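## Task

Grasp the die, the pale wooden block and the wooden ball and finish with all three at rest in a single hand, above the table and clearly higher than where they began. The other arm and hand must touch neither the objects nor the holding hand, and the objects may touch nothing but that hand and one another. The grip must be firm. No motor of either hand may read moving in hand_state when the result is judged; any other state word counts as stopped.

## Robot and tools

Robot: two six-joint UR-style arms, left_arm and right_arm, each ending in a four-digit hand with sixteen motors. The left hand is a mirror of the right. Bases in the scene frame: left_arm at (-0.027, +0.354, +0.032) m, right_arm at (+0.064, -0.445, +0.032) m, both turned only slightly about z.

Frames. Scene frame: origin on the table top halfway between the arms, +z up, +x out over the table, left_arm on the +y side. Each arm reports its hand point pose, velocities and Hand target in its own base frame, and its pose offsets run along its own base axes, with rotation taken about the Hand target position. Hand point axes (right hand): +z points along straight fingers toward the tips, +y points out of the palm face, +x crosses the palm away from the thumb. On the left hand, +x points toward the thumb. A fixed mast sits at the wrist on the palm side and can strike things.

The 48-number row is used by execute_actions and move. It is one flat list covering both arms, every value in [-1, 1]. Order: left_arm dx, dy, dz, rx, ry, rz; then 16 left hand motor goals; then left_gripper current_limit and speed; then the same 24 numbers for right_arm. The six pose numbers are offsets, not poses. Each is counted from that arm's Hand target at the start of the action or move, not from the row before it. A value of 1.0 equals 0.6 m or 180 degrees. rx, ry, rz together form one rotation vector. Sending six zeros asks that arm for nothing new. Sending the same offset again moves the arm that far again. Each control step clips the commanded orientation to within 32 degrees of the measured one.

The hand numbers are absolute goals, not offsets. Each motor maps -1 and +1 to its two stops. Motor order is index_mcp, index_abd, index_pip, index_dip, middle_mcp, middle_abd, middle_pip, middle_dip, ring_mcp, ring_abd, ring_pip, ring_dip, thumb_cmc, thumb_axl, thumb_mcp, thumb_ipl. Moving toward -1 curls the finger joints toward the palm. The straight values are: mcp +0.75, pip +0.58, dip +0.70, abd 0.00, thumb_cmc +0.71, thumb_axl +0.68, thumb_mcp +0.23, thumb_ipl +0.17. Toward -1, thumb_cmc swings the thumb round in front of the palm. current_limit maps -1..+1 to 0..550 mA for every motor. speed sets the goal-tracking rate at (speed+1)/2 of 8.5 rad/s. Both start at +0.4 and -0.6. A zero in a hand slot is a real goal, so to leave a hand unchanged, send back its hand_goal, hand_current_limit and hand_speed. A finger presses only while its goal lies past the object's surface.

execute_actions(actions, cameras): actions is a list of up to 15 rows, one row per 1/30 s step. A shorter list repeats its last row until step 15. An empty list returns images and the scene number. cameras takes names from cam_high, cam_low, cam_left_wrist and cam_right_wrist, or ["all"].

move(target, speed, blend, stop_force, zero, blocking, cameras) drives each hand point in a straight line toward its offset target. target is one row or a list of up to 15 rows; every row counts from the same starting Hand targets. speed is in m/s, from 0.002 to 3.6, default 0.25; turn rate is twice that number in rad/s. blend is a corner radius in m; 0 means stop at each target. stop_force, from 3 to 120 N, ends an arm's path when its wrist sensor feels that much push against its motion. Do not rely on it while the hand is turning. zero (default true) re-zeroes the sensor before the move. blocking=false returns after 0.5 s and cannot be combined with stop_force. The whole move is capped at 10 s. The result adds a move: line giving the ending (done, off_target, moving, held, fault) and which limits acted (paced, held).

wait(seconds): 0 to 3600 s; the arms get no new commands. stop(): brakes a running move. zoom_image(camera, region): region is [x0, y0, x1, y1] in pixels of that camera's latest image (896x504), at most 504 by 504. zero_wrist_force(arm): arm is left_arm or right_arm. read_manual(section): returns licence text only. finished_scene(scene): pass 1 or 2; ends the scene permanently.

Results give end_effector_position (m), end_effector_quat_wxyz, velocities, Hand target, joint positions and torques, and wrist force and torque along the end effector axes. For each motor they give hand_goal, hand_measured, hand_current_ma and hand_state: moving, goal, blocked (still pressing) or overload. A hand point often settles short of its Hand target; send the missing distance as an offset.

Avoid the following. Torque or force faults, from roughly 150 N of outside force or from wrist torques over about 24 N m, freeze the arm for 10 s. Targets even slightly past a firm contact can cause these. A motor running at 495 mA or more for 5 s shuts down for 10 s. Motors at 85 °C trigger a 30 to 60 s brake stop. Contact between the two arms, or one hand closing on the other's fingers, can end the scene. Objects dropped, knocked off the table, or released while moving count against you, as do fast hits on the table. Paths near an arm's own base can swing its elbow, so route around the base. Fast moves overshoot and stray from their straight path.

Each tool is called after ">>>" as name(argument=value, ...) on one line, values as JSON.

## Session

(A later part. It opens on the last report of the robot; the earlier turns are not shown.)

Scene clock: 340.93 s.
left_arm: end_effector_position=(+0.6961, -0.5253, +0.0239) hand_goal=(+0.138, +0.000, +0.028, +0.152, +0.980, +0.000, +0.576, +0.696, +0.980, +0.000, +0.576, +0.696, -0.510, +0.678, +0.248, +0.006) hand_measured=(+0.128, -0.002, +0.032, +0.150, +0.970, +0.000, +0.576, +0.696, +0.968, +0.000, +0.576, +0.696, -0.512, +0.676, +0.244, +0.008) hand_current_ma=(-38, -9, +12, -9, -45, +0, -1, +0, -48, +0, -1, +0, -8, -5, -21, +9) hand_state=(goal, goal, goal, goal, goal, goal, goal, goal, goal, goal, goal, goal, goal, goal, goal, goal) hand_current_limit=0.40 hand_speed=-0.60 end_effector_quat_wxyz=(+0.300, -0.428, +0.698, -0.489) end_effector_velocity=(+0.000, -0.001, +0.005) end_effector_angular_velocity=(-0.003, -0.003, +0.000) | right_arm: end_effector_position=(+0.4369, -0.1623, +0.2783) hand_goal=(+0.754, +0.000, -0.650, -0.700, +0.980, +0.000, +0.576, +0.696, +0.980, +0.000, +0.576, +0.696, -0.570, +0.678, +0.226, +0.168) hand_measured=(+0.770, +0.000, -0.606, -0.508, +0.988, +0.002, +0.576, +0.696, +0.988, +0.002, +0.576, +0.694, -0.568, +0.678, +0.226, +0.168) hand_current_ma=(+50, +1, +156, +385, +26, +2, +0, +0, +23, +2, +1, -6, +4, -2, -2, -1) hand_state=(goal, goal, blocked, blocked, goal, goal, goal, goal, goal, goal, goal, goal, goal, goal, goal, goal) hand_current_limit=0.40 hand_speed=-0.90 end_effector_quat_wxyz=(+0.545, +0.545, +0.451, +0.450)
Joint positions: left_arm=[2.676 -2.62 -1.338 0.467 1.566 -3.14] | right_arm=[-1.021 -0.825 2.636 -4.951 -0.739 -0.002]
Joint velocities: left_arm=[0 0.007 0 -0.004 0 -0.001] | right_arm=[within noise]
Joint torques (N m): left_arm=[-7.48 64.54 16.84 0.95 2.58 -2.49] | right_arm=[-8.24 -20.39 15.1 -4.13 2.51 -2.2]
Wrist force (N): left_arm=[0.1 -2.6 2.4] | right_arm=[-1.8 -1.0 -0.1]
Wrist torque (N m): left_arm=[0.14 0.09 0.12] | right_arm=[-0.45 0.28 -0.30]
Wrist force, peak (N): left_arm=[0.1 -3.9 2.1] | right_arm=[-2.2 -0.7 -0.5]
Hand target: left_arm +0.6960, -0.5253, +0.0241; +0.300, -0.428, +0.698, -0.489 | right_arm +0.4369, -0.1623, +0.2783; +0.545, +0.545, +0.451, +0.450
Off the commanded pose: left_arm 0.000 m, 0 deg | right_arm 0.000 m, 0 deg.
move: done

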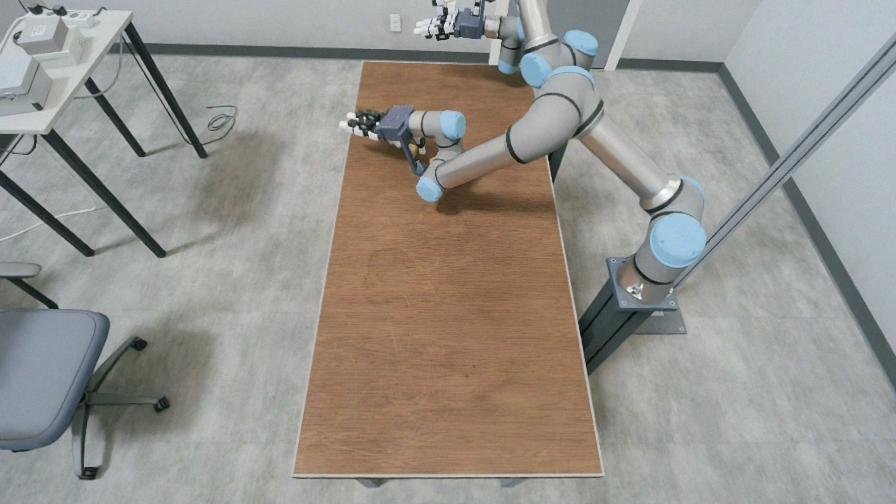

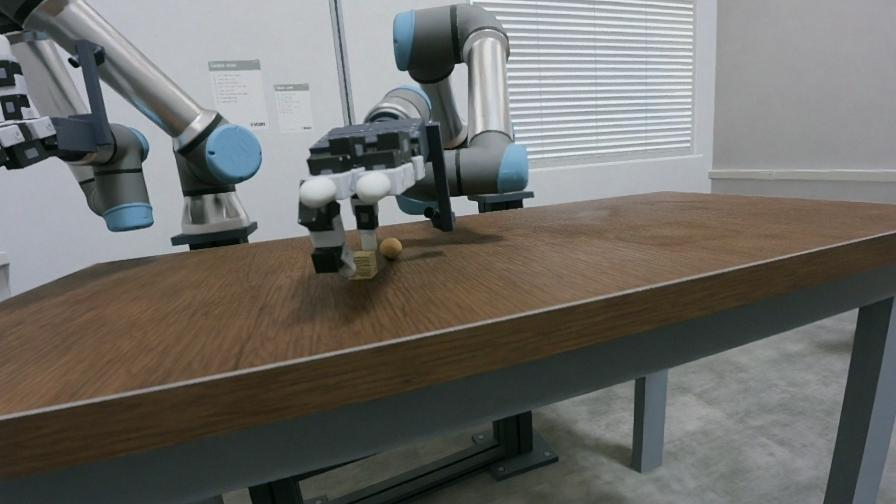

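>>> move(target=[0,0,-0.0202,0,0,0, 0.137,0,0.028,0.151,0.98,0,0.576,0.696,0.98,0,0.576,0.696,-0.511,0.678,0.247,0.005,0.4,-0.6, 0,0,0,0,0,0, 0.754,0,-0.65,-0.7,0.98,0,0.576,0.696,0.98,0,0.576,0.696,-0.571,0.678,0.226,0.168,0.4,-0.9], speed=0.05)

>>> move(target=[0,0,0,0,0,0, -0.096,0,0.028,0.151,0.98,0,0.576,0.696,0.98,0,0.576,0.696,-0.511,0.678,0.034,0.005,0.4,-0.9, 0,0,0,0,0,0, 0.754,0,-0.65,-0.7,0.98,0,0.576,0.696,0.98,0,0.576,0.696,-0.571,0.678,0.226,0.168,0.4,-0.9], cameras=["cam_high","cam_low"])

>>> zoom_image(camera="cam_low", region=[300, 190, 440, 290])

>>> zoom_image(camera="cam_high", region=[370, 110, 450, 180])

Scene clock: 345.83 s.
left_arm: end_effector_position=(+0.6961, -0.5253, +0.0119) hand_goal=(+0.138, +0.000, +0.028, +0.152, +0.980, +0.000, +0.576, +0.696, +0.980, +0.000, +0.576, +0.696, -0.510, +0.678, +0.248, +0.006) hand_measured=(+0.128, -0.002, +0.032, +0.150, +0.970, +0.000, +0.576, +0.696, +0.968, +0.000, +0.576, +0.696, -0.512, +0.676, +0.244, +0.008) hand_current_ma=(-37, -9, +12, -9, -45, +0, -1, +0, -48, +0, -1, +0, -8, -5, -21, +9) hand_state=(goal, goal, goal, goal, goal, goal, goal, goal, goal, goal, goal, goal, goal, goal, goal, goal) hand_current_limit=0.40 hand_speed=-0.60 end_effector_quat_wxyz=(+0.300, -0.428, +0.698, -0.489) end_effector_velocity=(+0.000, +0.000, +0.002) end_effector_angular_velocity=(+0.001, +0.002, +0.000) | right_arm: end_effector_position=(+0.4369, -0.1623, +0.2783) hand_goal=(+0.754, +0.000, -0.650, -0.700, +0.980, +0.000, +0.576, +0.696, +0.980, +0.000, +0.576, +0.696, -0.570, +0.678, +0.226, +0.168) hand_measured=(+0.770, +0.000, -0.606, -0.508, +0.988, +0.002, +0.576, +0.696, +0.988, +0.002, +0.576, +0.694, -0.568, +0.678, +0.226, +0.168) hand_current_ma=(+50, +1, +156, +385, +26, +2, +0, +0, +23, +2, +1, -6, +4, -2, -2, -1) hand_state=(goal, goal, blocked, blocked, goal, goal, goal, goal, goal, goal, goal, goal, goal, goal, goal, goal) hand_current_limit=0.40 hand_speed=-0.90 end_effector_quat_wxyz=(+0.545, +0.545, +0.451, +0.450)
Joint positions: left_arm=[2.676 -2.641 -1.332 0.483 1.566 -3.14] | right_arm=[-1.021 -0.825 2.636 -4.951 -0.739 -0.002]
Joint velocities: left_arm=[0 0.005 0 -0.007 0 0] | right_arm=[within noise]
Joint torques (N m): left_arm=[-7.25 65.31 15.7 1.05 2.08 -2.39] | right_arm=[-7.82 -20.66 15.47 -3.99 2.56 -1.99]
Wrist force (N): left_arm=[0.2 -2.6 2.3] | right_arm=[-1.7 -0.8 -0.6]
Wrist torque (N m): left_arm=[0.17 0.08 0.13] | right_arm=[-0.39 0.27 -0.29]
Wrist force, peak (N): left_arm=[0.0 -3.4 2.1] | right_arm=[-2.3 -0.7 -0.8]
Hand target: left_arm +0.6960, -0.5253, +0.0119; +0.300, -0.428, +0.698, -0.489 | right_arm +0.4369, -0.1623, +0.2783; +0.545, +0.545, +0.451, +0.450
Off the commanded pose: left_arm 0.000 m, 0 deg | right_arm 0.000 m, 0 deg.
move: done

Scene clock: 346.70 s.
left_arm: end_effector_position=(+0.6961, -0.5253, +0.0120) hand_goal=(-0.096, +0.000, +0.028, +0.152, +0.980, +0.000, +0.576, +0.696, +0.980, +0.000, +0.576, +0.696, -0.510, +0.678, +0.034, +0.006) hand_measured=(-0.016, -0.002, +0.038, +0.152, +0.970, +0.000, +0.576, +0.696, +0.968, +0.000, +0.576, +0.696, -0.512, +0.676, +0.120, +0.018) hand_current_ma=(+385, -9, +36, -3, -45, +0, -1, +0, -48, +0, -1, +0, -8, -5, +385, +67) hand_state=(blocked, goal, goal, goal, goal, goal, goal, goal, goal, goal, goal, goal, goal, goal, blocked, goal) hand_current_limit=0.40 hand_speed=-0.90 end_effector_quat_wxyz=(+0.300, -0.428, +0.698, -0.489) | right_arm: end_effector_position=(+0.4369, -0.1623, +0.2783) hand_goal=(+0.754, +0.000, -0.650, -0.700, +0.980, +0.000, +0.576, +0.696, +0.980, +0.000, +0.576, +0.696, -0.570, +0.678, +0.226, +0.168) hand_measured=(+0.770, +0.000, -0.606, -0.508, +0.988, +0.002, +0.576, +0.696, +0.988, +0.002, +0.576, +0.694, -0.568, +0.678, +0.226, +0.168) hand_current_ma=(+50, +1, +156, +385, +26, +2, +0, +0, +23, +2, +1, -6, +4, -2, -2, -1) hand_state=(goal, goal, blocked, blocked, goal, goal, goal, goal, goal, goal, goal, goal, goal, goal, goal, goal) hand_current_limit=0.40 hand_speed=-0.90 end_effector_quat_wxyz=(+0.545, +0.545, +0.451, +0.450)
Joint positions: left_arm=[2.676 -2.641 -1.332 0.483 1.566 -3.14] | right_arm=[-1.021 -0.825 2.636 -4.951 -0.739 -0.002]
Joint torques (N m): left_arm=[-7.71 63.5 5.49 1.09 2.22 -2.36] | right_arm=[-7.6 -21.02 14.61 -4.05 2.49 -1.84]
Wrist force (N): left_arm=[0.0 -5.8 1.8] | right_arm=[-1.9 -0.6 -0.5]
Wrist torque (N m): left_arm=[-0.05 0.12 0.07] | right_arm=[-0.37 0.30 -0.29]
Wrist force, peak (N): left_arm=[0.0 -5.8 1.8] | right_arm=[-2.0 -1.1 -0.6]
Hand target: left_arm +0.6960, -0.5253, +0.0119; +0.300, -0.428, +0.698, -0.489 | right_arm +0.4369, -0.1623, +0.2783; +0.545, +0.545, +0.451, +0.450
Off the commanded pose: left_arm 0.000 m, 0 deg | right_arm 0.000 m, 0 deg.
move: done

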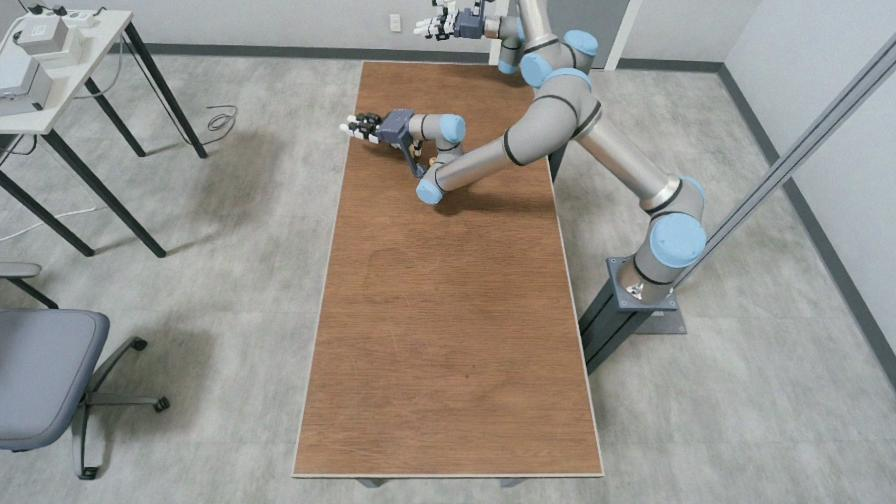

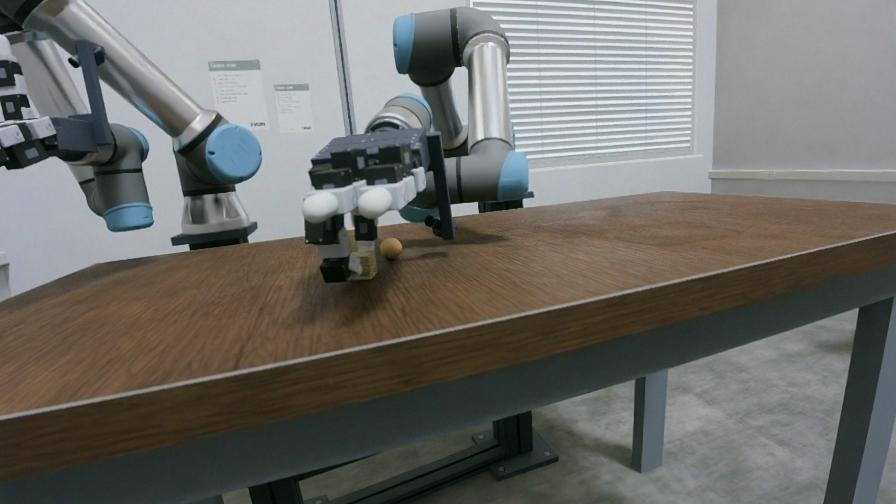

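Scaled by 3.600 from the camera's image (finer frame: 1280x720).

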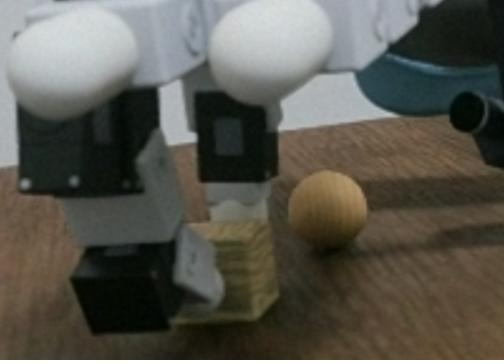

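Scaled by 6.300 from the camera's image (finer frame: 1280x720).

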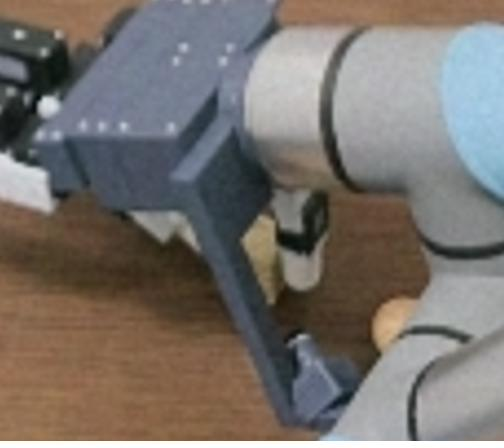

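>>> move(target=[0,0,0.0833,0,0,0, -0.096,0,0.028,0.151,0.98,0,0.576,0.696,0.98,0,0.576,0.696,-0.511,0.678,0.034,0.005,0.4,-0.9, 0,0,0,0,0,0, 0.754,0,-0.65,-0.7,0.98,0,0.576,0.696,0.98,0,0.576,0.696,-0.571,0.678,0.226,0.168,0.4,-0.9], speed=0.06, cameras=["cam_low"])

>>> zoom_image(camera="cam_low", region=[280, 140, 440, 270])

Scene clock: 370.83 s.
left_arm: end_effector_position=(+0.6960, -0.5253, +0.0620) hand_goal=(-0.096, +0.000, +0.028, +0.152, +0.980, +0.000, +0.576, +0.696, +0.980, +0.000, +0.576, +0.696, -0.510, +0.678, +0.034, +0.006) hand_measured=(-0.016, -0.002, +0.048, +0.158, +0.970, +0.000, +0.576, +0.696, +0.968, +0.000, +0.576, +0.696, -0.512, +0.676, +0.112, +0.020) hand_current_ma=(+385, -7, +80, +23, -45, +0, -1, +0, -48, +0, -1, +0, -8, -5, +385, +79) hand_state=(blocked, goal, goal, goal, goal, goal, goal, goal, goal, goal, goal, goal, goal, goal, blocked, goal) hand_current_limit=0.40 hand_speed=-0.90 end_effector_quat_wxyz=(+0.300, -0.428, +0.698, -0.489) end_effector_velocity=(+0.000, +0.000, -0.002) end_effector_angular_velocity=(+0.000, -0.002, +0.001) | right_arm: end_effector_position=(+0.4369, -0.1623, +0.2783) hand_goal=(+0.754, +0.000, -0.650, -0.700, +0.980, +0.000, +0.576, +0.696, +0.980, +0.000, +0.576, +0.696, -0.570, +0.678, +0.226, +0.168) hand_measured=(+0.770, +0.000, -0.606, -0.508, +0.988, +0.002, +0.576, +0.696, +0.988, +0.002, +0.576, +0.694, -0.568, +0.678, +0.226, +0.168) hand_current_ma=(+50, +1, +156, +385, +26, +2, +0, +0, +23, +2, +1, -6, +4, -2, -2, -1) hand_state=(goal, goal, blocked, blocked, goal, goal, goal, goal, goal, goal, goal, goal, goal, goal, goal, goal) hand_current_limit=0.40 hand_speed=-0.90 end_effector_quat_wxyz=(+0.545, +0.545, +0.451, +0.450)
Joint positions: left_arm=[2.676 -2.555 -1.351 0.415 1.566 -3.14] | right_arm=[-1.021 -0.825 2.636 -4.951 -0.739 -0.002]
Joint velocities: left_arm=[0 -0.003 0 0.005 0.001 0] | right_arm=[within noise]
Joint torques (N m): left_arm=[-7.1 40.61 17.46 3.91 2.36 -2.5] | right_arm=[-7.33 -20.97 14.47 -3.98 2.39 -1.52]
Wrist force (N): left_arm=[0.0 -2.4 2.3] | right_arm=[-2.0 -0.7 -1.0]
Wrist torque (N m): left_arm=[0.16 0.09 0.12] | right_arm=[-0.34 0.32 -0.31]
Wrist force, peak (N): left_arm=[0.2 -5.9 1.7] | right_arm=[-2.0 -0.9 -1.1]
Hand target: left_arm +0.6960, -0.5253, +0.0619; +0.300, -0.428, +0.698, -0.489 | right_arm +0.4369, -0.1623, +0.2783; +0.545, +0.545, +0.451, +0.450
Off the commanded pose: left_arm 0.000 m, 0 deg | right_arm 0.000 m, 0 deg.
move: done

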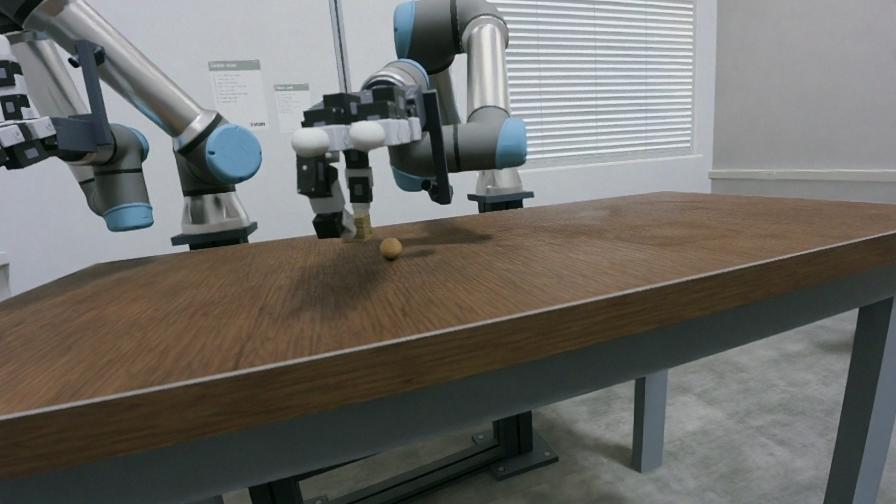

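Scaled by 3.150 from the camera's image (finer frame: 1280x720).

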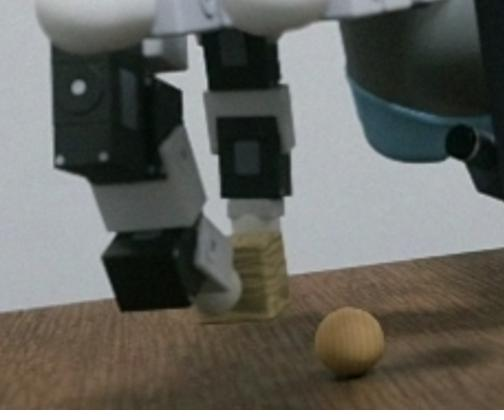

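>>> move(target=[[0,0,0.15,0,0,0, -0.096,0,0.028,0.151,0.98,0,0.576,0.696,0.98,0,0.576,0.696,-0.511,0.678,0.034,0.005,0.4,-0.9, 0,0,0,0,0,0, 0.754,0,-0.65,-0.7,0.98,0,0.576,0.696,0.98,0,0.576,0.696,-0.571,0.678,0.226,0.168,0.4,-0.9],[-0.2547,-0.0642,0.6468,0,0,-0.3611, -0.096,0,0.028,0.151,0.98,0,0.576,0.696,0.98,0,0.576,0.696,-0.511,0.678,0.034,0.005,0.4,-0.9, 0,0,0,0,0,0, 0.754,0,-0.65,-0.7,0.98,0,0.576,0.696,0.98,0,0.576,0.696,-0.571,0.678,0.226,0.168,0.4,-0.9]], speed=0.15, blend=[0.03, 0], cameras=["cam_high","cam_low"])

Scene clock: 377.77 s.
left_arm: end_effector_position=(+0.5432, -0.5639, +0.4500) hand_goal=(-0.096, +0.000, +0.028, +0.152, +0.980, +0.000, +0.576, +0.696, +0.980, +0.000, +0.576, +0.696, -0.510, +0.678, +0.034, +0.006) hand_measured=(-0.016, -0.002, +0.048, +0.158, +0.970, +0.000, +0.576, +0.696, +0.968, +0.000, +0.576, +0.696, -0.512, +0.676, +0.112, +0.020) hand_current_ma=(+385, -7, +81, +24, -45, +0, -1, +0, -48, +0, -1, +0, -8, -5, +385, +79) hand_state=(blocked, goal, goal, goal, goal, goal, goal, goal, goal, goal, goal, goal, goal, goal, blocked, goal) hand_current_limit=0.40 hand_speed=-0.90 end_effector_quat_wxyz=(-0.010, +0.014, +0.819, -0.574) | right_arm: end_effector_position=(+0.4369, -0.1623, +0.2783) hand_goal=(+0.754, +0.000, -0.650, -0.700, +0.980, +0.000, +0.576, +0.696, +0.980, +0.000, +0.576, +0.696, -0.570, +0.678, +0.226, +0.168) hand_measured=(+0.770, +0.000, -0.606, -0.508, +0.988, +0.002, +0.576, +0.696, +0.988, +0.002, +0.576, +0.694, -0.568, +0.678, +0.226, +0.168) hand_current_ma=(+50, +1, +156, +385, +26, +2, +0, +0, +23, +2, +1, -6, +4, -2, -2, -1) hand_state=(goal, goal, blocked, blocked, goal, goal, goal, goal, goal, goal, goal, goal, goal, goal, goal, goal) hand_current_limit=0.40 hand_speed=-0.90 end_effector_quat_wxyz=(+0.545, +0.545, +0.451, +0.450)
Joint positions: left_arm=[2.753 -2.083 -1.041 -0.826 0.492 -2.396] | right_arm=[-1.021 -0.825 2.636 -4.951 -0.739 -0.002]
Joint torques (N m): left_arm=[4.67 33.07 19.78 0.54 -1.52 1.07] | right_arm=[-6.51 -22.33 14.97 -3.91 2.45 -0.91]
Wrist force (N): left_arm=[-0.1 -2.7 2.3] | right_arm=[-1.6 -0.8 -0.5]
Wrist torque (N m): left_arm=[0.14 0.15 0.21] | right_arm=[-0.40 0.27 -0.27]
Wrist force, peak (N): left_arm=[0.2 -3.8 2.1] | right_arm=[-1.9 -1.3 -0.9]
Hand target: left_arm +0.5432, -0.5638, +0.4500; -0.010, +0.014, +0.819, -0.574 | right_arm +0.4369, -0.1623, +0.2783; +0.545, +0.545, +0.451, +0.450
Off the commanded pose: left_arm 0.000 m, 0 deg | right_arm 0.000 m, 0 deg.
move: done

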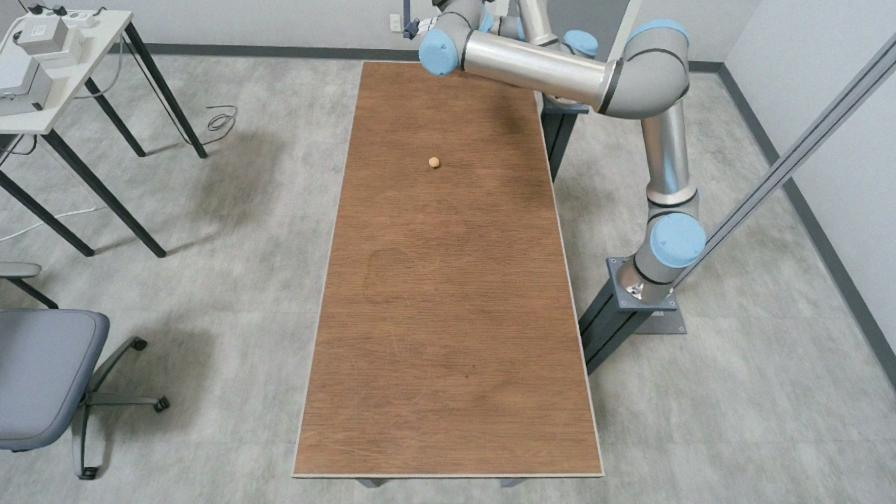

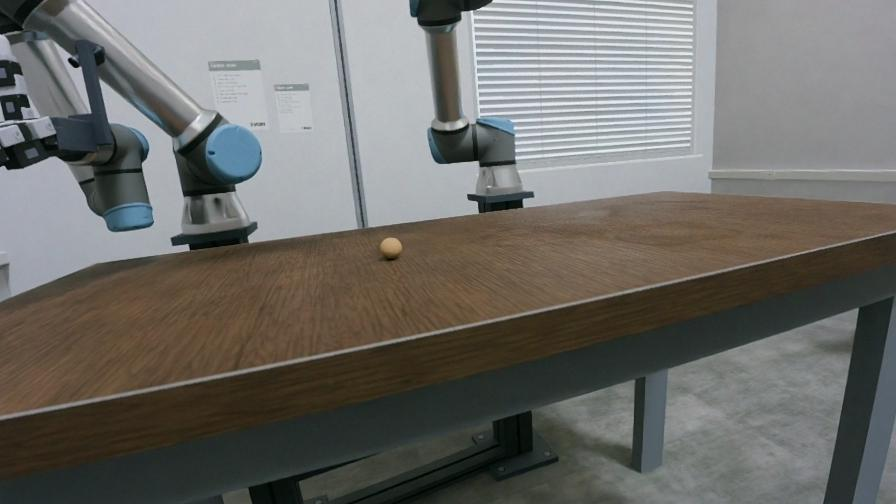

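>>> move(target=[[0,0,0,0,0,0, -0.096,0,0.028,0.151,0.98,0,0.576,0.696,0.98,0,0.576,0.696,-0.511,0.678,0.034,0.005,0.4,-0.9, 0.1135,0.3205,0,0,0,0.1111, 0.754,0,-0.65,-0.7,0.98,0,0.576,0.696,0.754,0,0.576,0.696,-0.571,0.678,0.226,0.168,0.4,-0.8],[0,0,0,0,0,0, -0.096,0,0.028,0.151,0.98,0,0.576,0.696,0.98,0,0.576,0.696,-0.511,0.678,0.034,0.005,0.4,-0.9, 0.0833,0.6677,0,0,0,0.2222, 0.754,0,-0.65,-0.7,0.98,0,0.576,0.696,0.754,0,0.576,0.696,-0.571,0.678,0.226,0.168,0.4,-0.8]], speed=0.15, blend=[0.03, 0], cameras=["all"])

Scene clock: 382.43 s.
left_arm: end_effector_position=(+0.5432, -0.5638, +0.4500) hand_goal=(-0.096, +0.000, +0.028, +0.152, +0.980, +0.000, +0.576, +0.696, +0.980, +0.000, +0.576, +0.696, -0.510, +0.678, +0.034, +0.006) hand_measured=(-0.016, -0.002, +0.048, +0.158, +0.970, +0.000, +0.576, +0.696, +0.968, +0.000, +0.576, +0.696, -0.512, +0.676, +0.112, +0.020) hand_current_ma=(+385, -7, +81, +24, -45, +0, -1, +0, -48, +0, -1, +0, -8, -5, +385, +79) hand_state=(blocked, goal, goal, goal, goal, goal, goal, goal, goal, goal, goal, goal, goal, goal, blocked, goal) hand_current_limit=0.40 hand_speed=-0.90 end_effector_quat_wxyz=(-0.010, +0.014, +0.819, -0.574) | right_arm: end_effector_position=(+0.4869, +0.2382, +0.2784) hand_goal=(+0.754, +0.000, -0.650, -0.700, +0.980, +0.000, +0.576, +0.696, +0.754, +0.000, +0.576, +0.696, -0.570, +0.678, +0.226, +0.168) hand_measured=(+0.770, +0.000, -0.606, -0.508, +0.988, +0.002, +0.576, +0.696, +0.774, +0.002, +0.576, +0.694, -0.568, +0.678, +0.226, +0.168) hand_current_ma=(+50, +1, +156, +385, +26, +2, +0, +0, +64, +2, +1, -6, +4, -2, -2, -1) hand_state=(goal, goal, blocked, blocked, goal, goal, goal, goal, goal, goal, goal, goal, goal, goal, goal, goal) hand_current_limit=0.40 hand_speed=-0.80 end_effector_quat_wxyz=(+0.358, +0.358, +0.610, +0.609)
Joint positions: left_arm=[2.753 -2.083 -1.041 -0.826 0.492 -2.395] | right_arm=[0.046 -0.865 2.421 -4.696 -1.109 -0.002]
Joint torques (N m): left_arm=[5.76 38.19 28.24 2.97 -2.58 -2.35] | right_arm=[5.48 -23.51 7.47 -4.39 2.57 2.67]
Wrist force (N): left_arm=[-0.1 -2.6 2.4] | right_arm=[-1.7 -0.9 -0.3]
Wrist torque (N m): left_arm=[0.14 0.15 0.21] | right_arm=[-0.42 0.27 -0.31]
Wrist force, peak (N): left_arm=[0.1 -2.7 2.5] | right_arm=[-3.4 -0.9 -0.8]
Hand target: left_arm +0.5432, -0.5638, +0.4500; -0.010, +0.014, +0.819, -0.574 | right_arm +0.4869, +0.2383, +0.2783; +0.358, +0.358, +0.610, +0.609
Off the commanded pose: left_arm 0.000 m, 0 deg | right_arm 0.000 m, 0 deg.
move: done

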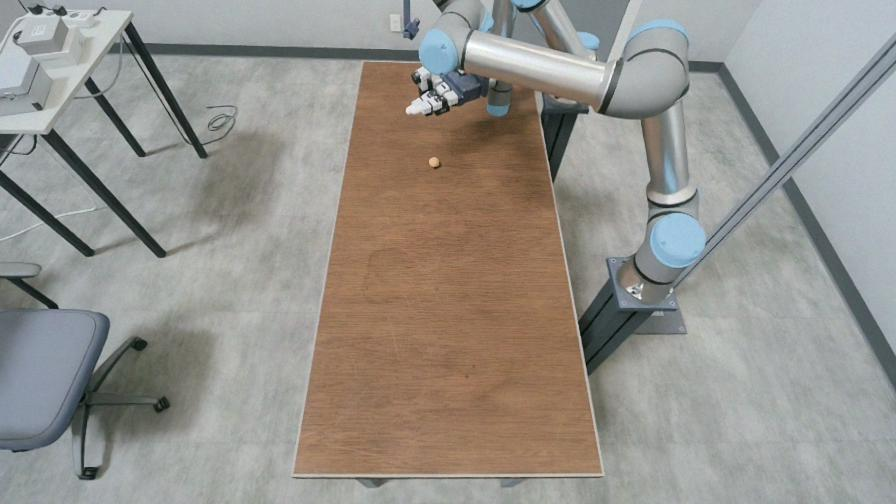

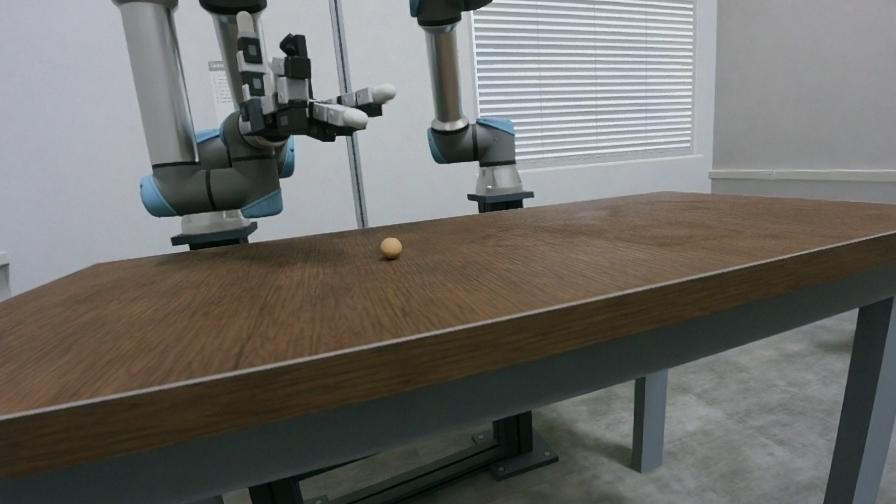

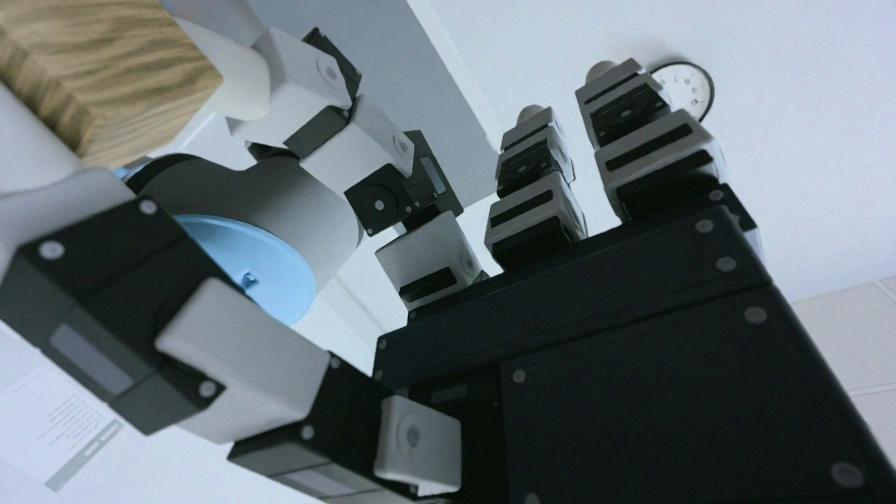

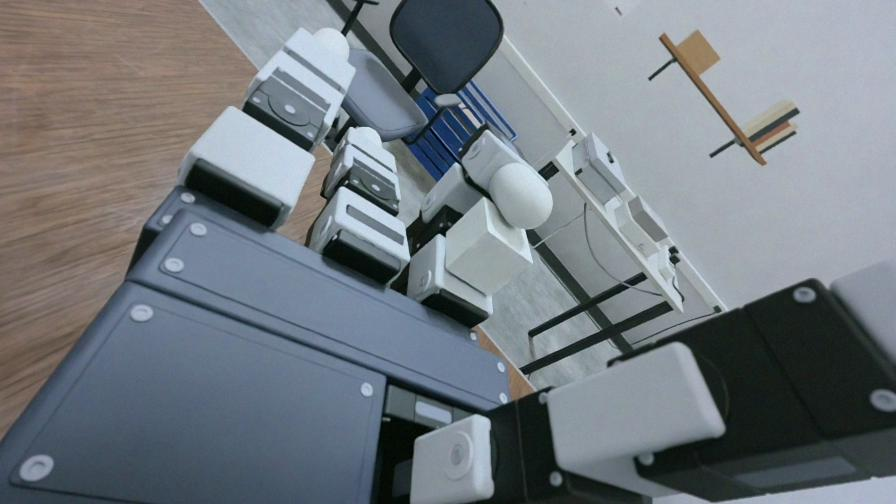

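>>> move(target=[0,0,-0.25,0,0,0,-0.096,0,0.028,0.151,0.98,0,0.576,0.696,0.98,0,0.576,0.696,-0.511,0.678,0.034,0.005,0.4,-0.9,0,0,0,0,0,0,0.754,0,-0.65,-0.7,0.98,0,0.576,0.696,0.754,0,0.576,0.696,-0.571,0.678,0.226,0.168,0.4,-0.8], speed=0.15, cameras=["all"])

Scene clock: 390.37 s.
left_arm: end_effector_position=(+0.5432, -0.5639, +0.3000) hand_goal=(-0.096, +0.000, +0.028, +0.152, +0.980, +0.000, +0.576, +0.696, +0.980, +0.000, +0.576, +0.696, -0.510, +0.678, +0.034, +0.006) hand_measured=(-0.016, -0.002, +0.048, +0.158, +0.970, +0.000, +0.576, +0.696, +0.968, +0.000, +0.576, +0.696, -0.512, +0.676, +0.112, +0.020) hand_current_ma=(+385, -7, +81, +24, -45, +0, -1, +0, -48, +0, -1, +0, -8, -5, +385, +79) hand_state=(blocked, goal, goal, goal, goal, goal, goal, goal, goal, goal, goal, goal, goal, goal, blocked, goal) hand_current_limit=0.40 hand_speed=-0.90 end_effector_quat_wxyz=(-0.010, +0.014, +0.819, -0.574) | right_arm: end_effector_position=(+0.4869, +0.2383, +0.2783) hand_goal=(+0.754, +0.000, -0.650, -0.700, +0.980, +0.000, +0.576, +0.696, +0.754, +0.000, +0.576, +0.696, -0.570, +0.678, +0.226, +0.168) hand_measured=(+0.770, +0.000, -0.606, -0.508, +0.988, +0.002, +0.576, +0.696, +0.774, +0.002, +0.576, +0.694, -0.568, +0.678, +0.226, +0.168) hand_current_ma=(+50, +1, +156, +385, +26, +2, +0, +0, +64, +2, +1, -6, +4, -2, -2, -1) hand_state=(goal, goal, blocked, blocked, goal, goal, goal, goal, goal, goal, goal, goal, goal, goal, goal, goal) hand_current_limit=0.40 hand_speed=-0.80 end_effector_quat_wxyz=(+0.358, +0.358, +0.610, +0.609)
Joint positions: left_arm=[2.753 -2.144 -1.335 -0.472 0.492 -2.396] | right_arm=[0.046 -0.865 2.421 -4.696 -1.109 -0.002]
Joint torques (N m): left_arm=[3.85 53.85 25.02 3.14 0.7 1.12] | right_arm=[5.79 -23.92 8.86 -3.88 2.26 -1.24]
Wrist force (N): left_arm=[-0.2 -2.8 2.1] | right_arm=[-1.9 -0.8 -0.1]
Wrist torque (N m): left_arm=[0.15 0.14 0.20] | right_arm=[-0.43 0.30 -0.32]
Wrist force, peak (N): left_arm=[0.0 -4.3 1.9] | right_arm=[-2.3 -1.2 -0.3]
Hand target: left_arm +0.5432, -0.5638, +0.3000; -0.010, +0.014, +0.819, -0.574 | right_arm +0.4869, +0.2383, +0.2783; +0.358, +0.358, +0.610, +0.609
Off the commanded pose: left_arm 0.000 m, 0 deg | right_arm 0.000 m, 0 deg.
move: done

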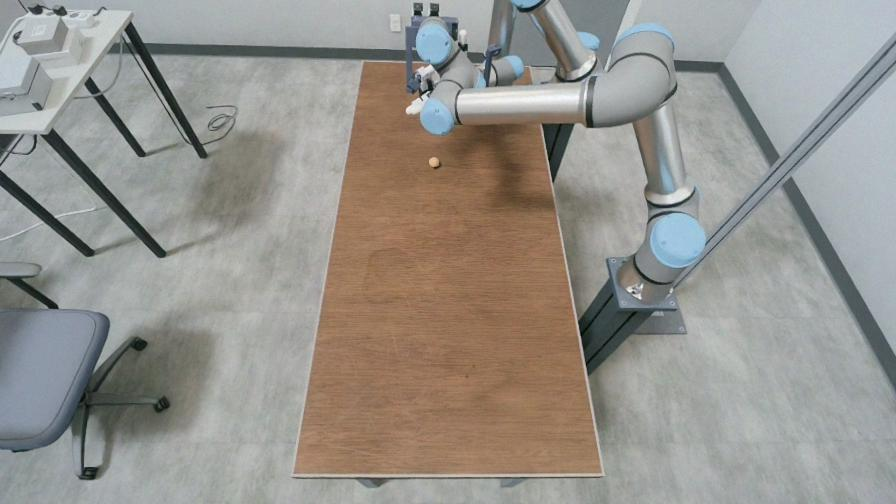

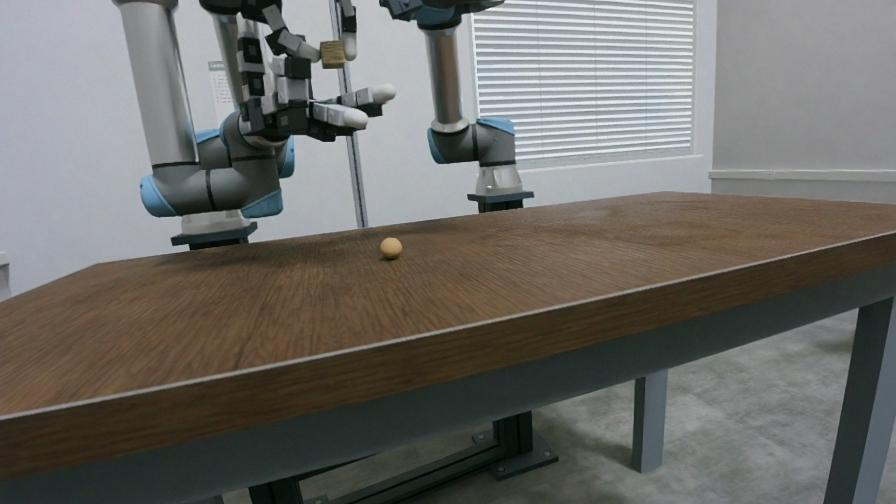

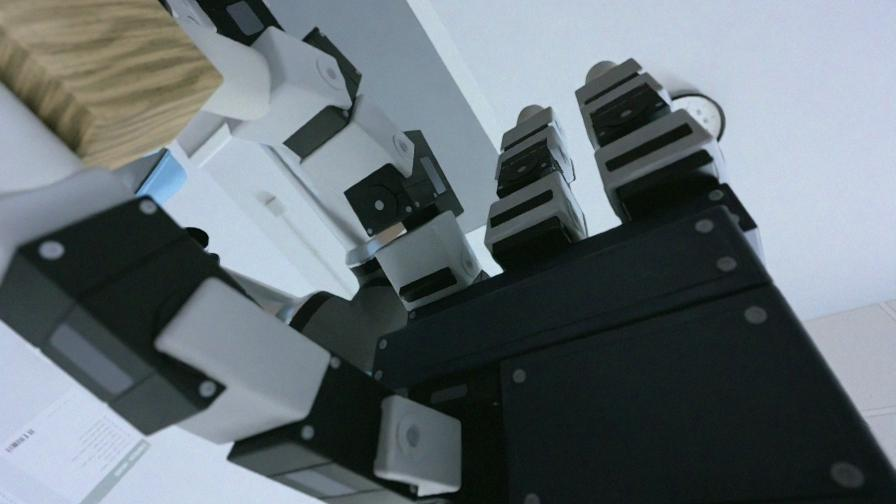

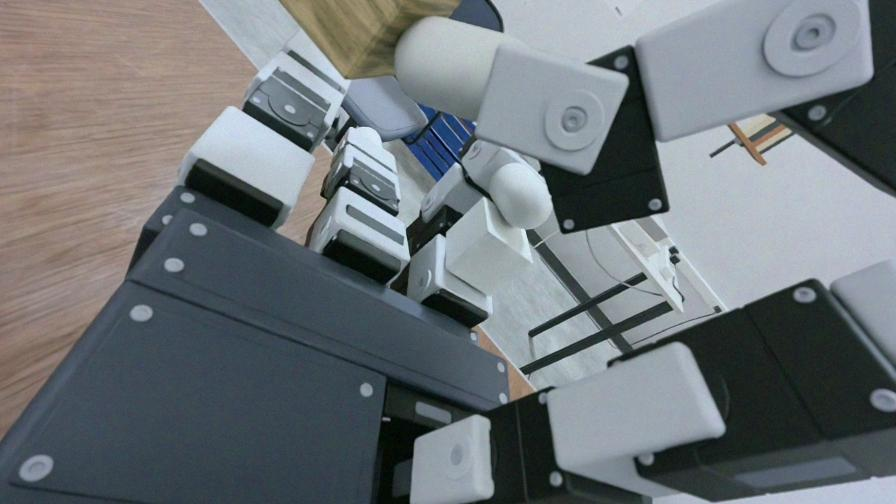

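>>> zoom_image(camera="cam_right_wrist", region=[150, 0, 650, 281])

>>> zoom_image(camera="cam_low", region=[200, 0, 440, 160])

Scaled by 1.008 from the camera's image (finer frame: 1280x720).

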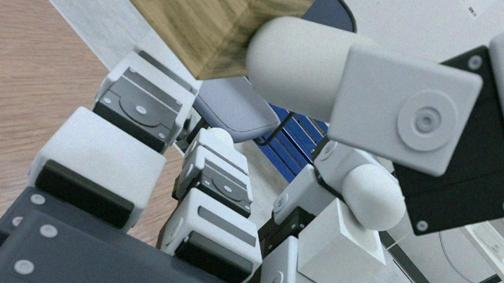

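Scaled by 2.100 from the camera's image (finer frame: 1280x720).

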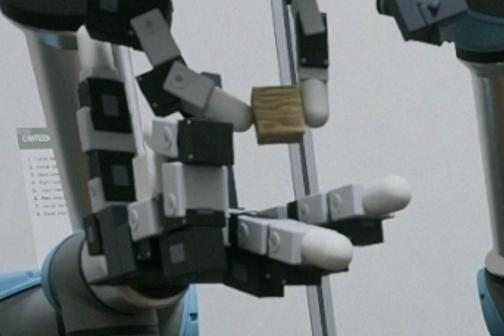

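>>> move(target=[0,0,-0.0633,0,0,0,-0.096,0,0.028,0.151,0.98,0,0.576,0.696,0.98,0,0.576,0.696,-0.511,0.678,0.034,0.005,0.4,-0.9,0,0,0,0,0,0,0.754,0,-0.65,-0.7,0.98,0,0.576,0.696,0.754,0,0.576,0.696,-0.571,0.678,0.226,0.168,0.4,-0.8], speed=0.06, cameras=["cam_low","cam_right_wrist"])

>>> zoom_image(camera="cam_low", region=[200, 0, 440, 160])

>>> zoom_image(camera="cam_right_wrist", region=[150, 0, 650, 281])

Scene clock: 402.90 s.
left_arm: end_effector_position=(+0.5432, -0.5638, +0.2618) hand_goal=(-0.096, +0.000, +0.028, +0.152, +0.980, +0.000, +0.576, +0.696, +0.980, +0.000, +0.576, +0.696, -0.510, +0.678, +0.034, +0.006) hand_measured=(-0.016, -0.002, +0.048, +0.158, +0.970, +0.000, +0.576, +0.696, +0.968, +0.000, +0.576, +0.696, -0.512, +0.676, +0.112, +0.020) hand_current_ma=(+385, -7, +81, +24, -45, +0, -1, +0, -48, +0, -1, +0, -8, -5, +385, +79) hand_state=(blocked, goal, goal, goal, goal, goal, goal, goal, goal, goal, goal, goal, goal, goal, blocked, goal) hand_current_limit=0.40 hand_speed=-0.90 end_effector_quat_wxyz=(-0.010, +0.014, +0.819, -0.574) end_effector_velocity=(+0.000, +0.000, +0.001) end_effector_angular_velocity=(+0.002, +0.001, +0.002) | right_arm: end_effector_position=(+0.4869, +0.2383, +0.2783) hand_goal=(+0.754, +0.000, -0.650, -0.700, +0.980, +0.000, +0.576, +0.696, +0.754, +0.000, +0.576, +0.696, -0.570, +0.678, +0.226, +0.168) hand_measured=(+0.770, +0.000, -0.606, -0.508, +0.988, +0.002, +0.576, +0.696, +0.774, +0.002, +0.576, +0.694, -0.568, +0.678, +0.226, +0.168) hand_current_ma=(+50, +1, +156, +385, +26, +2, +0, +0, +64, +2, +1, -6, +4, -2, -2, -1) hand_state=(goal, goal, blocked, blocked, goal, goal, goal, goal, goal, goal, goal, goal, goal, goal, goal, goal) hand_current_limit=0.40 hand_speed=-0.80 end_effector_quat_wxyz=(+0.358, +0.358, +0.610, +0.609)
Joint positions: left_arm=[2.753 -2.178 -1.384 -0.389 0.492 -2.395] | right_arm=[0.046 -0.865 2.421 -4.696 -1.109 -0.002]
Joint velocities: left_arm=[0 0.002 0.002 -0.005 0.002 -0.001] | right_arm=[within noise]
Joint torques (N m): left_arm=[1.67 56.49 32.83 1.09 -2.85 -2.58] | right_arm=[5.69 -23.88 8.85 -3.44 1.82 -2.67]
Wrist force (N): left_arm=[-0.3 -2.8 2.2] | right_arm=[-1.9 -0.9 -0.7]
Wrist torque (N m): left_arm=[0.14 0.15 0.18] | right_arm=[-0.38 0.30 -0.31]
Wrist force, peak (N): left_arm=[0.0 -3.8 1.9] | right_arm=[-2.2 -1.0 -0.5]
Hand target: left_arm +0.5432, -0.5638, +0.2620; -0.010, +0.014, +0.819, -0.574 | right_arm +0.4869, +0.2383, +0.2783; +0.358, +0.358, +0.610, +0.609
Off the commanded pose: left_arm 0.000 m, 0 deg | right_arm 0.000 m, 0 deg.
move: done

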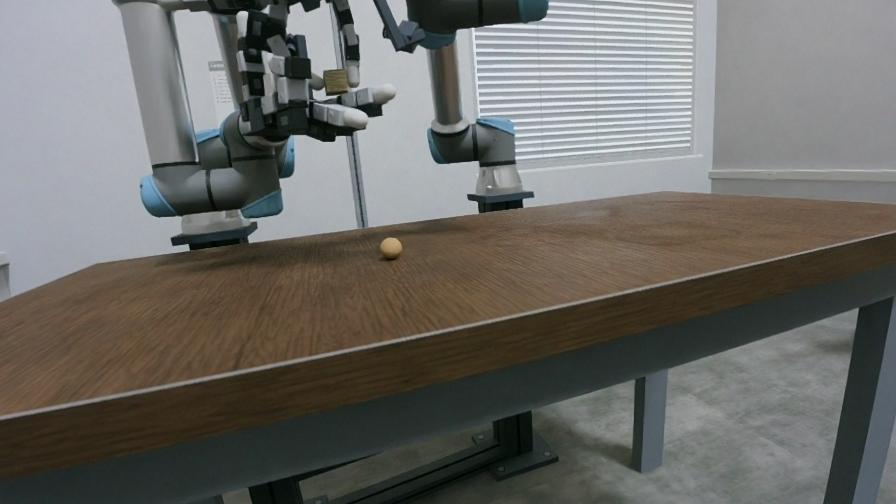

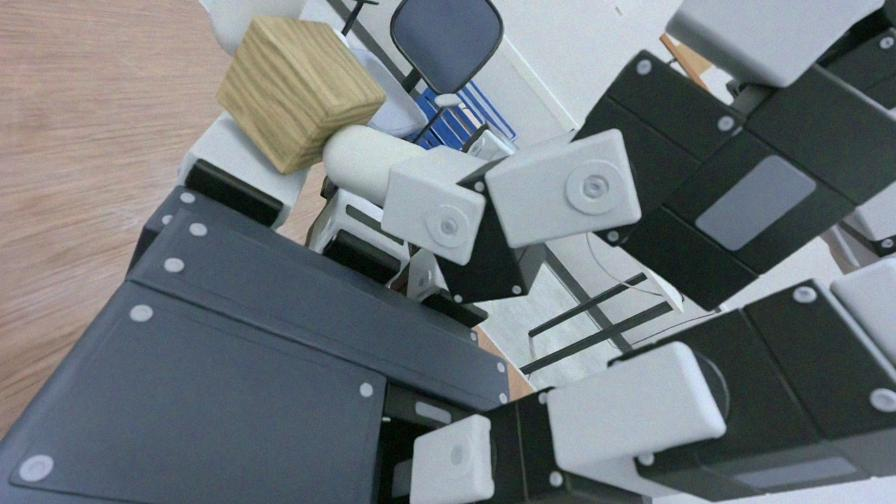

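Scaled by 2.100 from the camera's image (finer frame: 1280x720).

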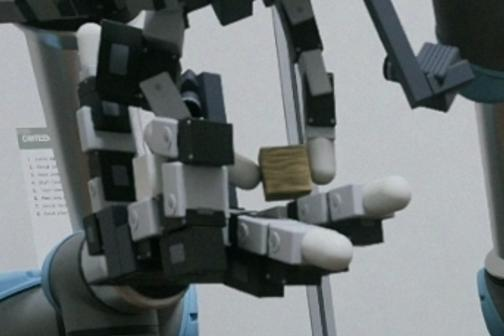

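Scaled by 1.008 from the camera's image (finer frame: 1280x720).

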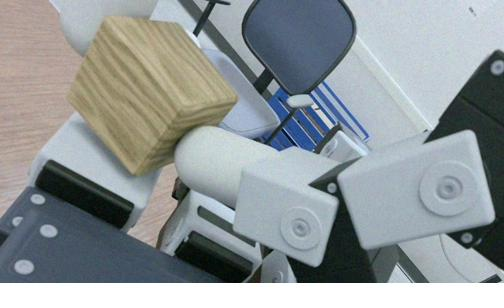

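>>> move(target=[0,0,-0.02,0,0,0,-0.096,0,0.028,0.151,0.98,0,0.576,0.696,0.98,0,0.576,0.696,-0.511,0.678,0.034,0.005,0.4,-0.9,0,0,0,0,0,0,0.754,0,-0.65,-0.7,0.98,0,0.576,0.696,0.754,0,0.576,0.696,-0.571,0.678,0.226,0.168,0.4,-0.8], speed=0.01, stop_force=4, cameras=["cam_low","cam_right_wrist"])

>>> zoom_image(camera="cam_low", region=[200, 0, 440, 160])

>>> zoom_image(camera="cam_right_wrist", region=[150, 0, 650, 281])

Scene clock: 409.13 s.
left_arm: end_effector_position=(+0.5432, -0.5638, +0.2546) hand_goal=(-0.096, +0.000, +0.028, +0.152, +0.980, +0.000, +0.576, +0.696, +0.980, +0.000, +0.576, +0.696, -0.510, +0.678, +0.034, +0.006) hand_measured=(-0.018, +0.000, +0.044, +0.150, +0.970, +0.000, +0.576, +0.696, +0.968, +0.000, +0.576, +0.696, -0.512, +0.676, +0.112, +0.026) hand_current_ma=(+379, -2, +64, -8, -45, +0, -1, +0, -48, +0, -1, +0, -6, -5, +385, +107) hand_state=(blocked, goal, goal, goal, goal, goal, goal, goal, goal, goal, goal, goal, goal, goal, blocked, goal) hand_current_limit=0.40 hand_speed=-0.90 end_effector_quat_wxyz=(-0.010, +0.014, +0.819, -0.574) | right_arm: end_effector_position=(+0.4869, +0.2383, +0.2783) hand_goal=(+0.754, +0.000, -0.650, -0.700, +0.980, +0.000, +0.576, +0.696, +0.754, +0.000, +0.576, +0.696, -0.570, +0.678, +0.226, +0.168) hand_measured=(+0.770, +0.000, -0.606, -0.508, +0.988, +0.002, +0.576, +0.696, +0.774, +0.002, +0.576, +0.694, -0.568, +0.678, +0.226, +0.168) hand_current_ma=(+50, +1, +156, +385, +26, +2, +0, +0, +63, +2, +1, -6, +4, -2, -2, -1) hand_state=(goal, goal, blocked, blocked, goal, goal, goal, goal, goal, goal, goal, goal, goal, goal, goal, goal) hand_current_limit=0.40 hand_speed=-0.80 end_effector_quat_wxyz=(+0.358, +0.358, +0.610, +0.609)
Joint positions: left_arm=[2.753 -2.185 -1.392 -0.373 0.492 -2.395] | right_arm=[0.046 -0.865 2.421 -4.696 -1.109 -0.002]
Joint torques (N m): left_arm=[3.25 54.55 33.31 0.71 -0.82 -0.65] | right_arm=[5.67 -34.37 7.98 -3 1.32 -2.43]
Wrist force (N): left_arm=[0.1 -5.3 1.5] | right_arm=[-1.9 -3.3 -0.6]
Wrist torque (N m): left_arm=[0.01 0.14 0.18] | right_arm=[-0.50 0.32 -0.45]
Wrist force, peak (N): left_arm=[0.3 -8.1 0.6] | right_arm=[-2.1 -7.1 -0.2]
Hand target: left_arm +0.5432, -0.5638, +0.2546; -0.010, +0.014, +0.819, -0.574 (not the last commanded pose) | right_arm +0.4869, +0.2383, +0.2783; +0.358, +0.358, +0.610, +0.609
Off the commanded pose: left_arm 0.005 m, 0 deg | right_arm 0.000 m, 0 deg.
move: contact (left_arm)

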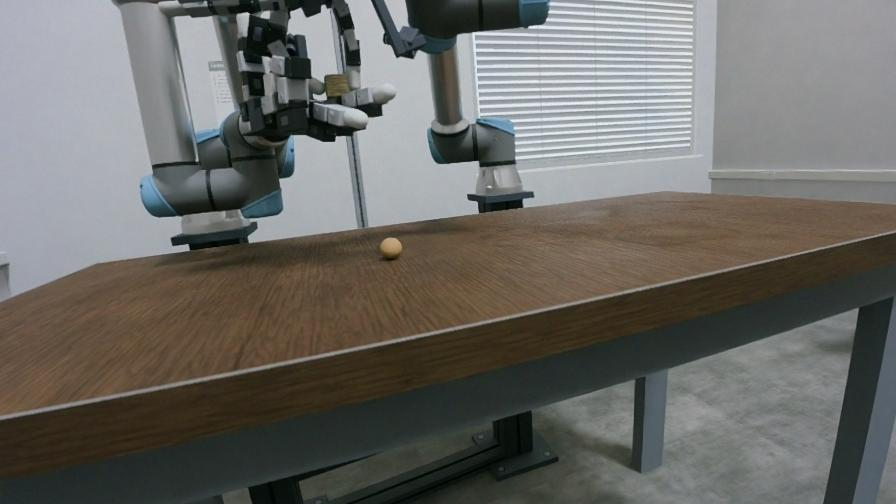

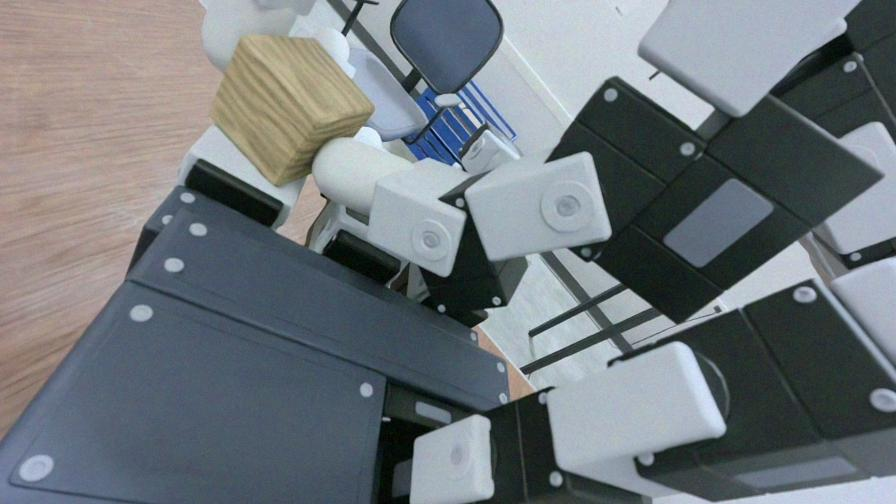

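Scaled by 2.100 from the camera's image (finer frame: 1280x720).

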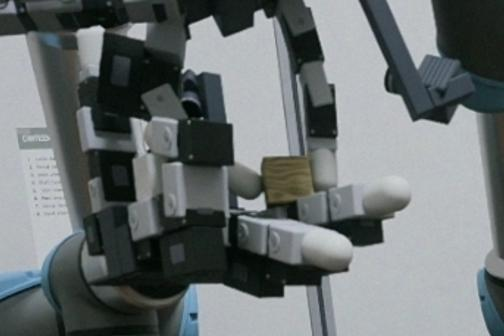

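Scaled by 1.008 from the camera's image (finer frame: 1280x720).

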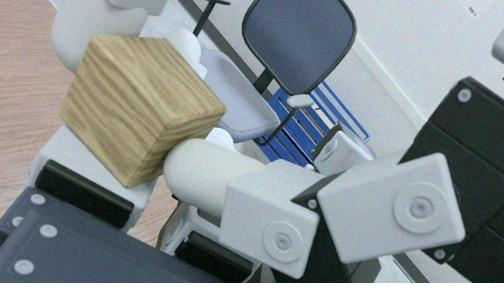

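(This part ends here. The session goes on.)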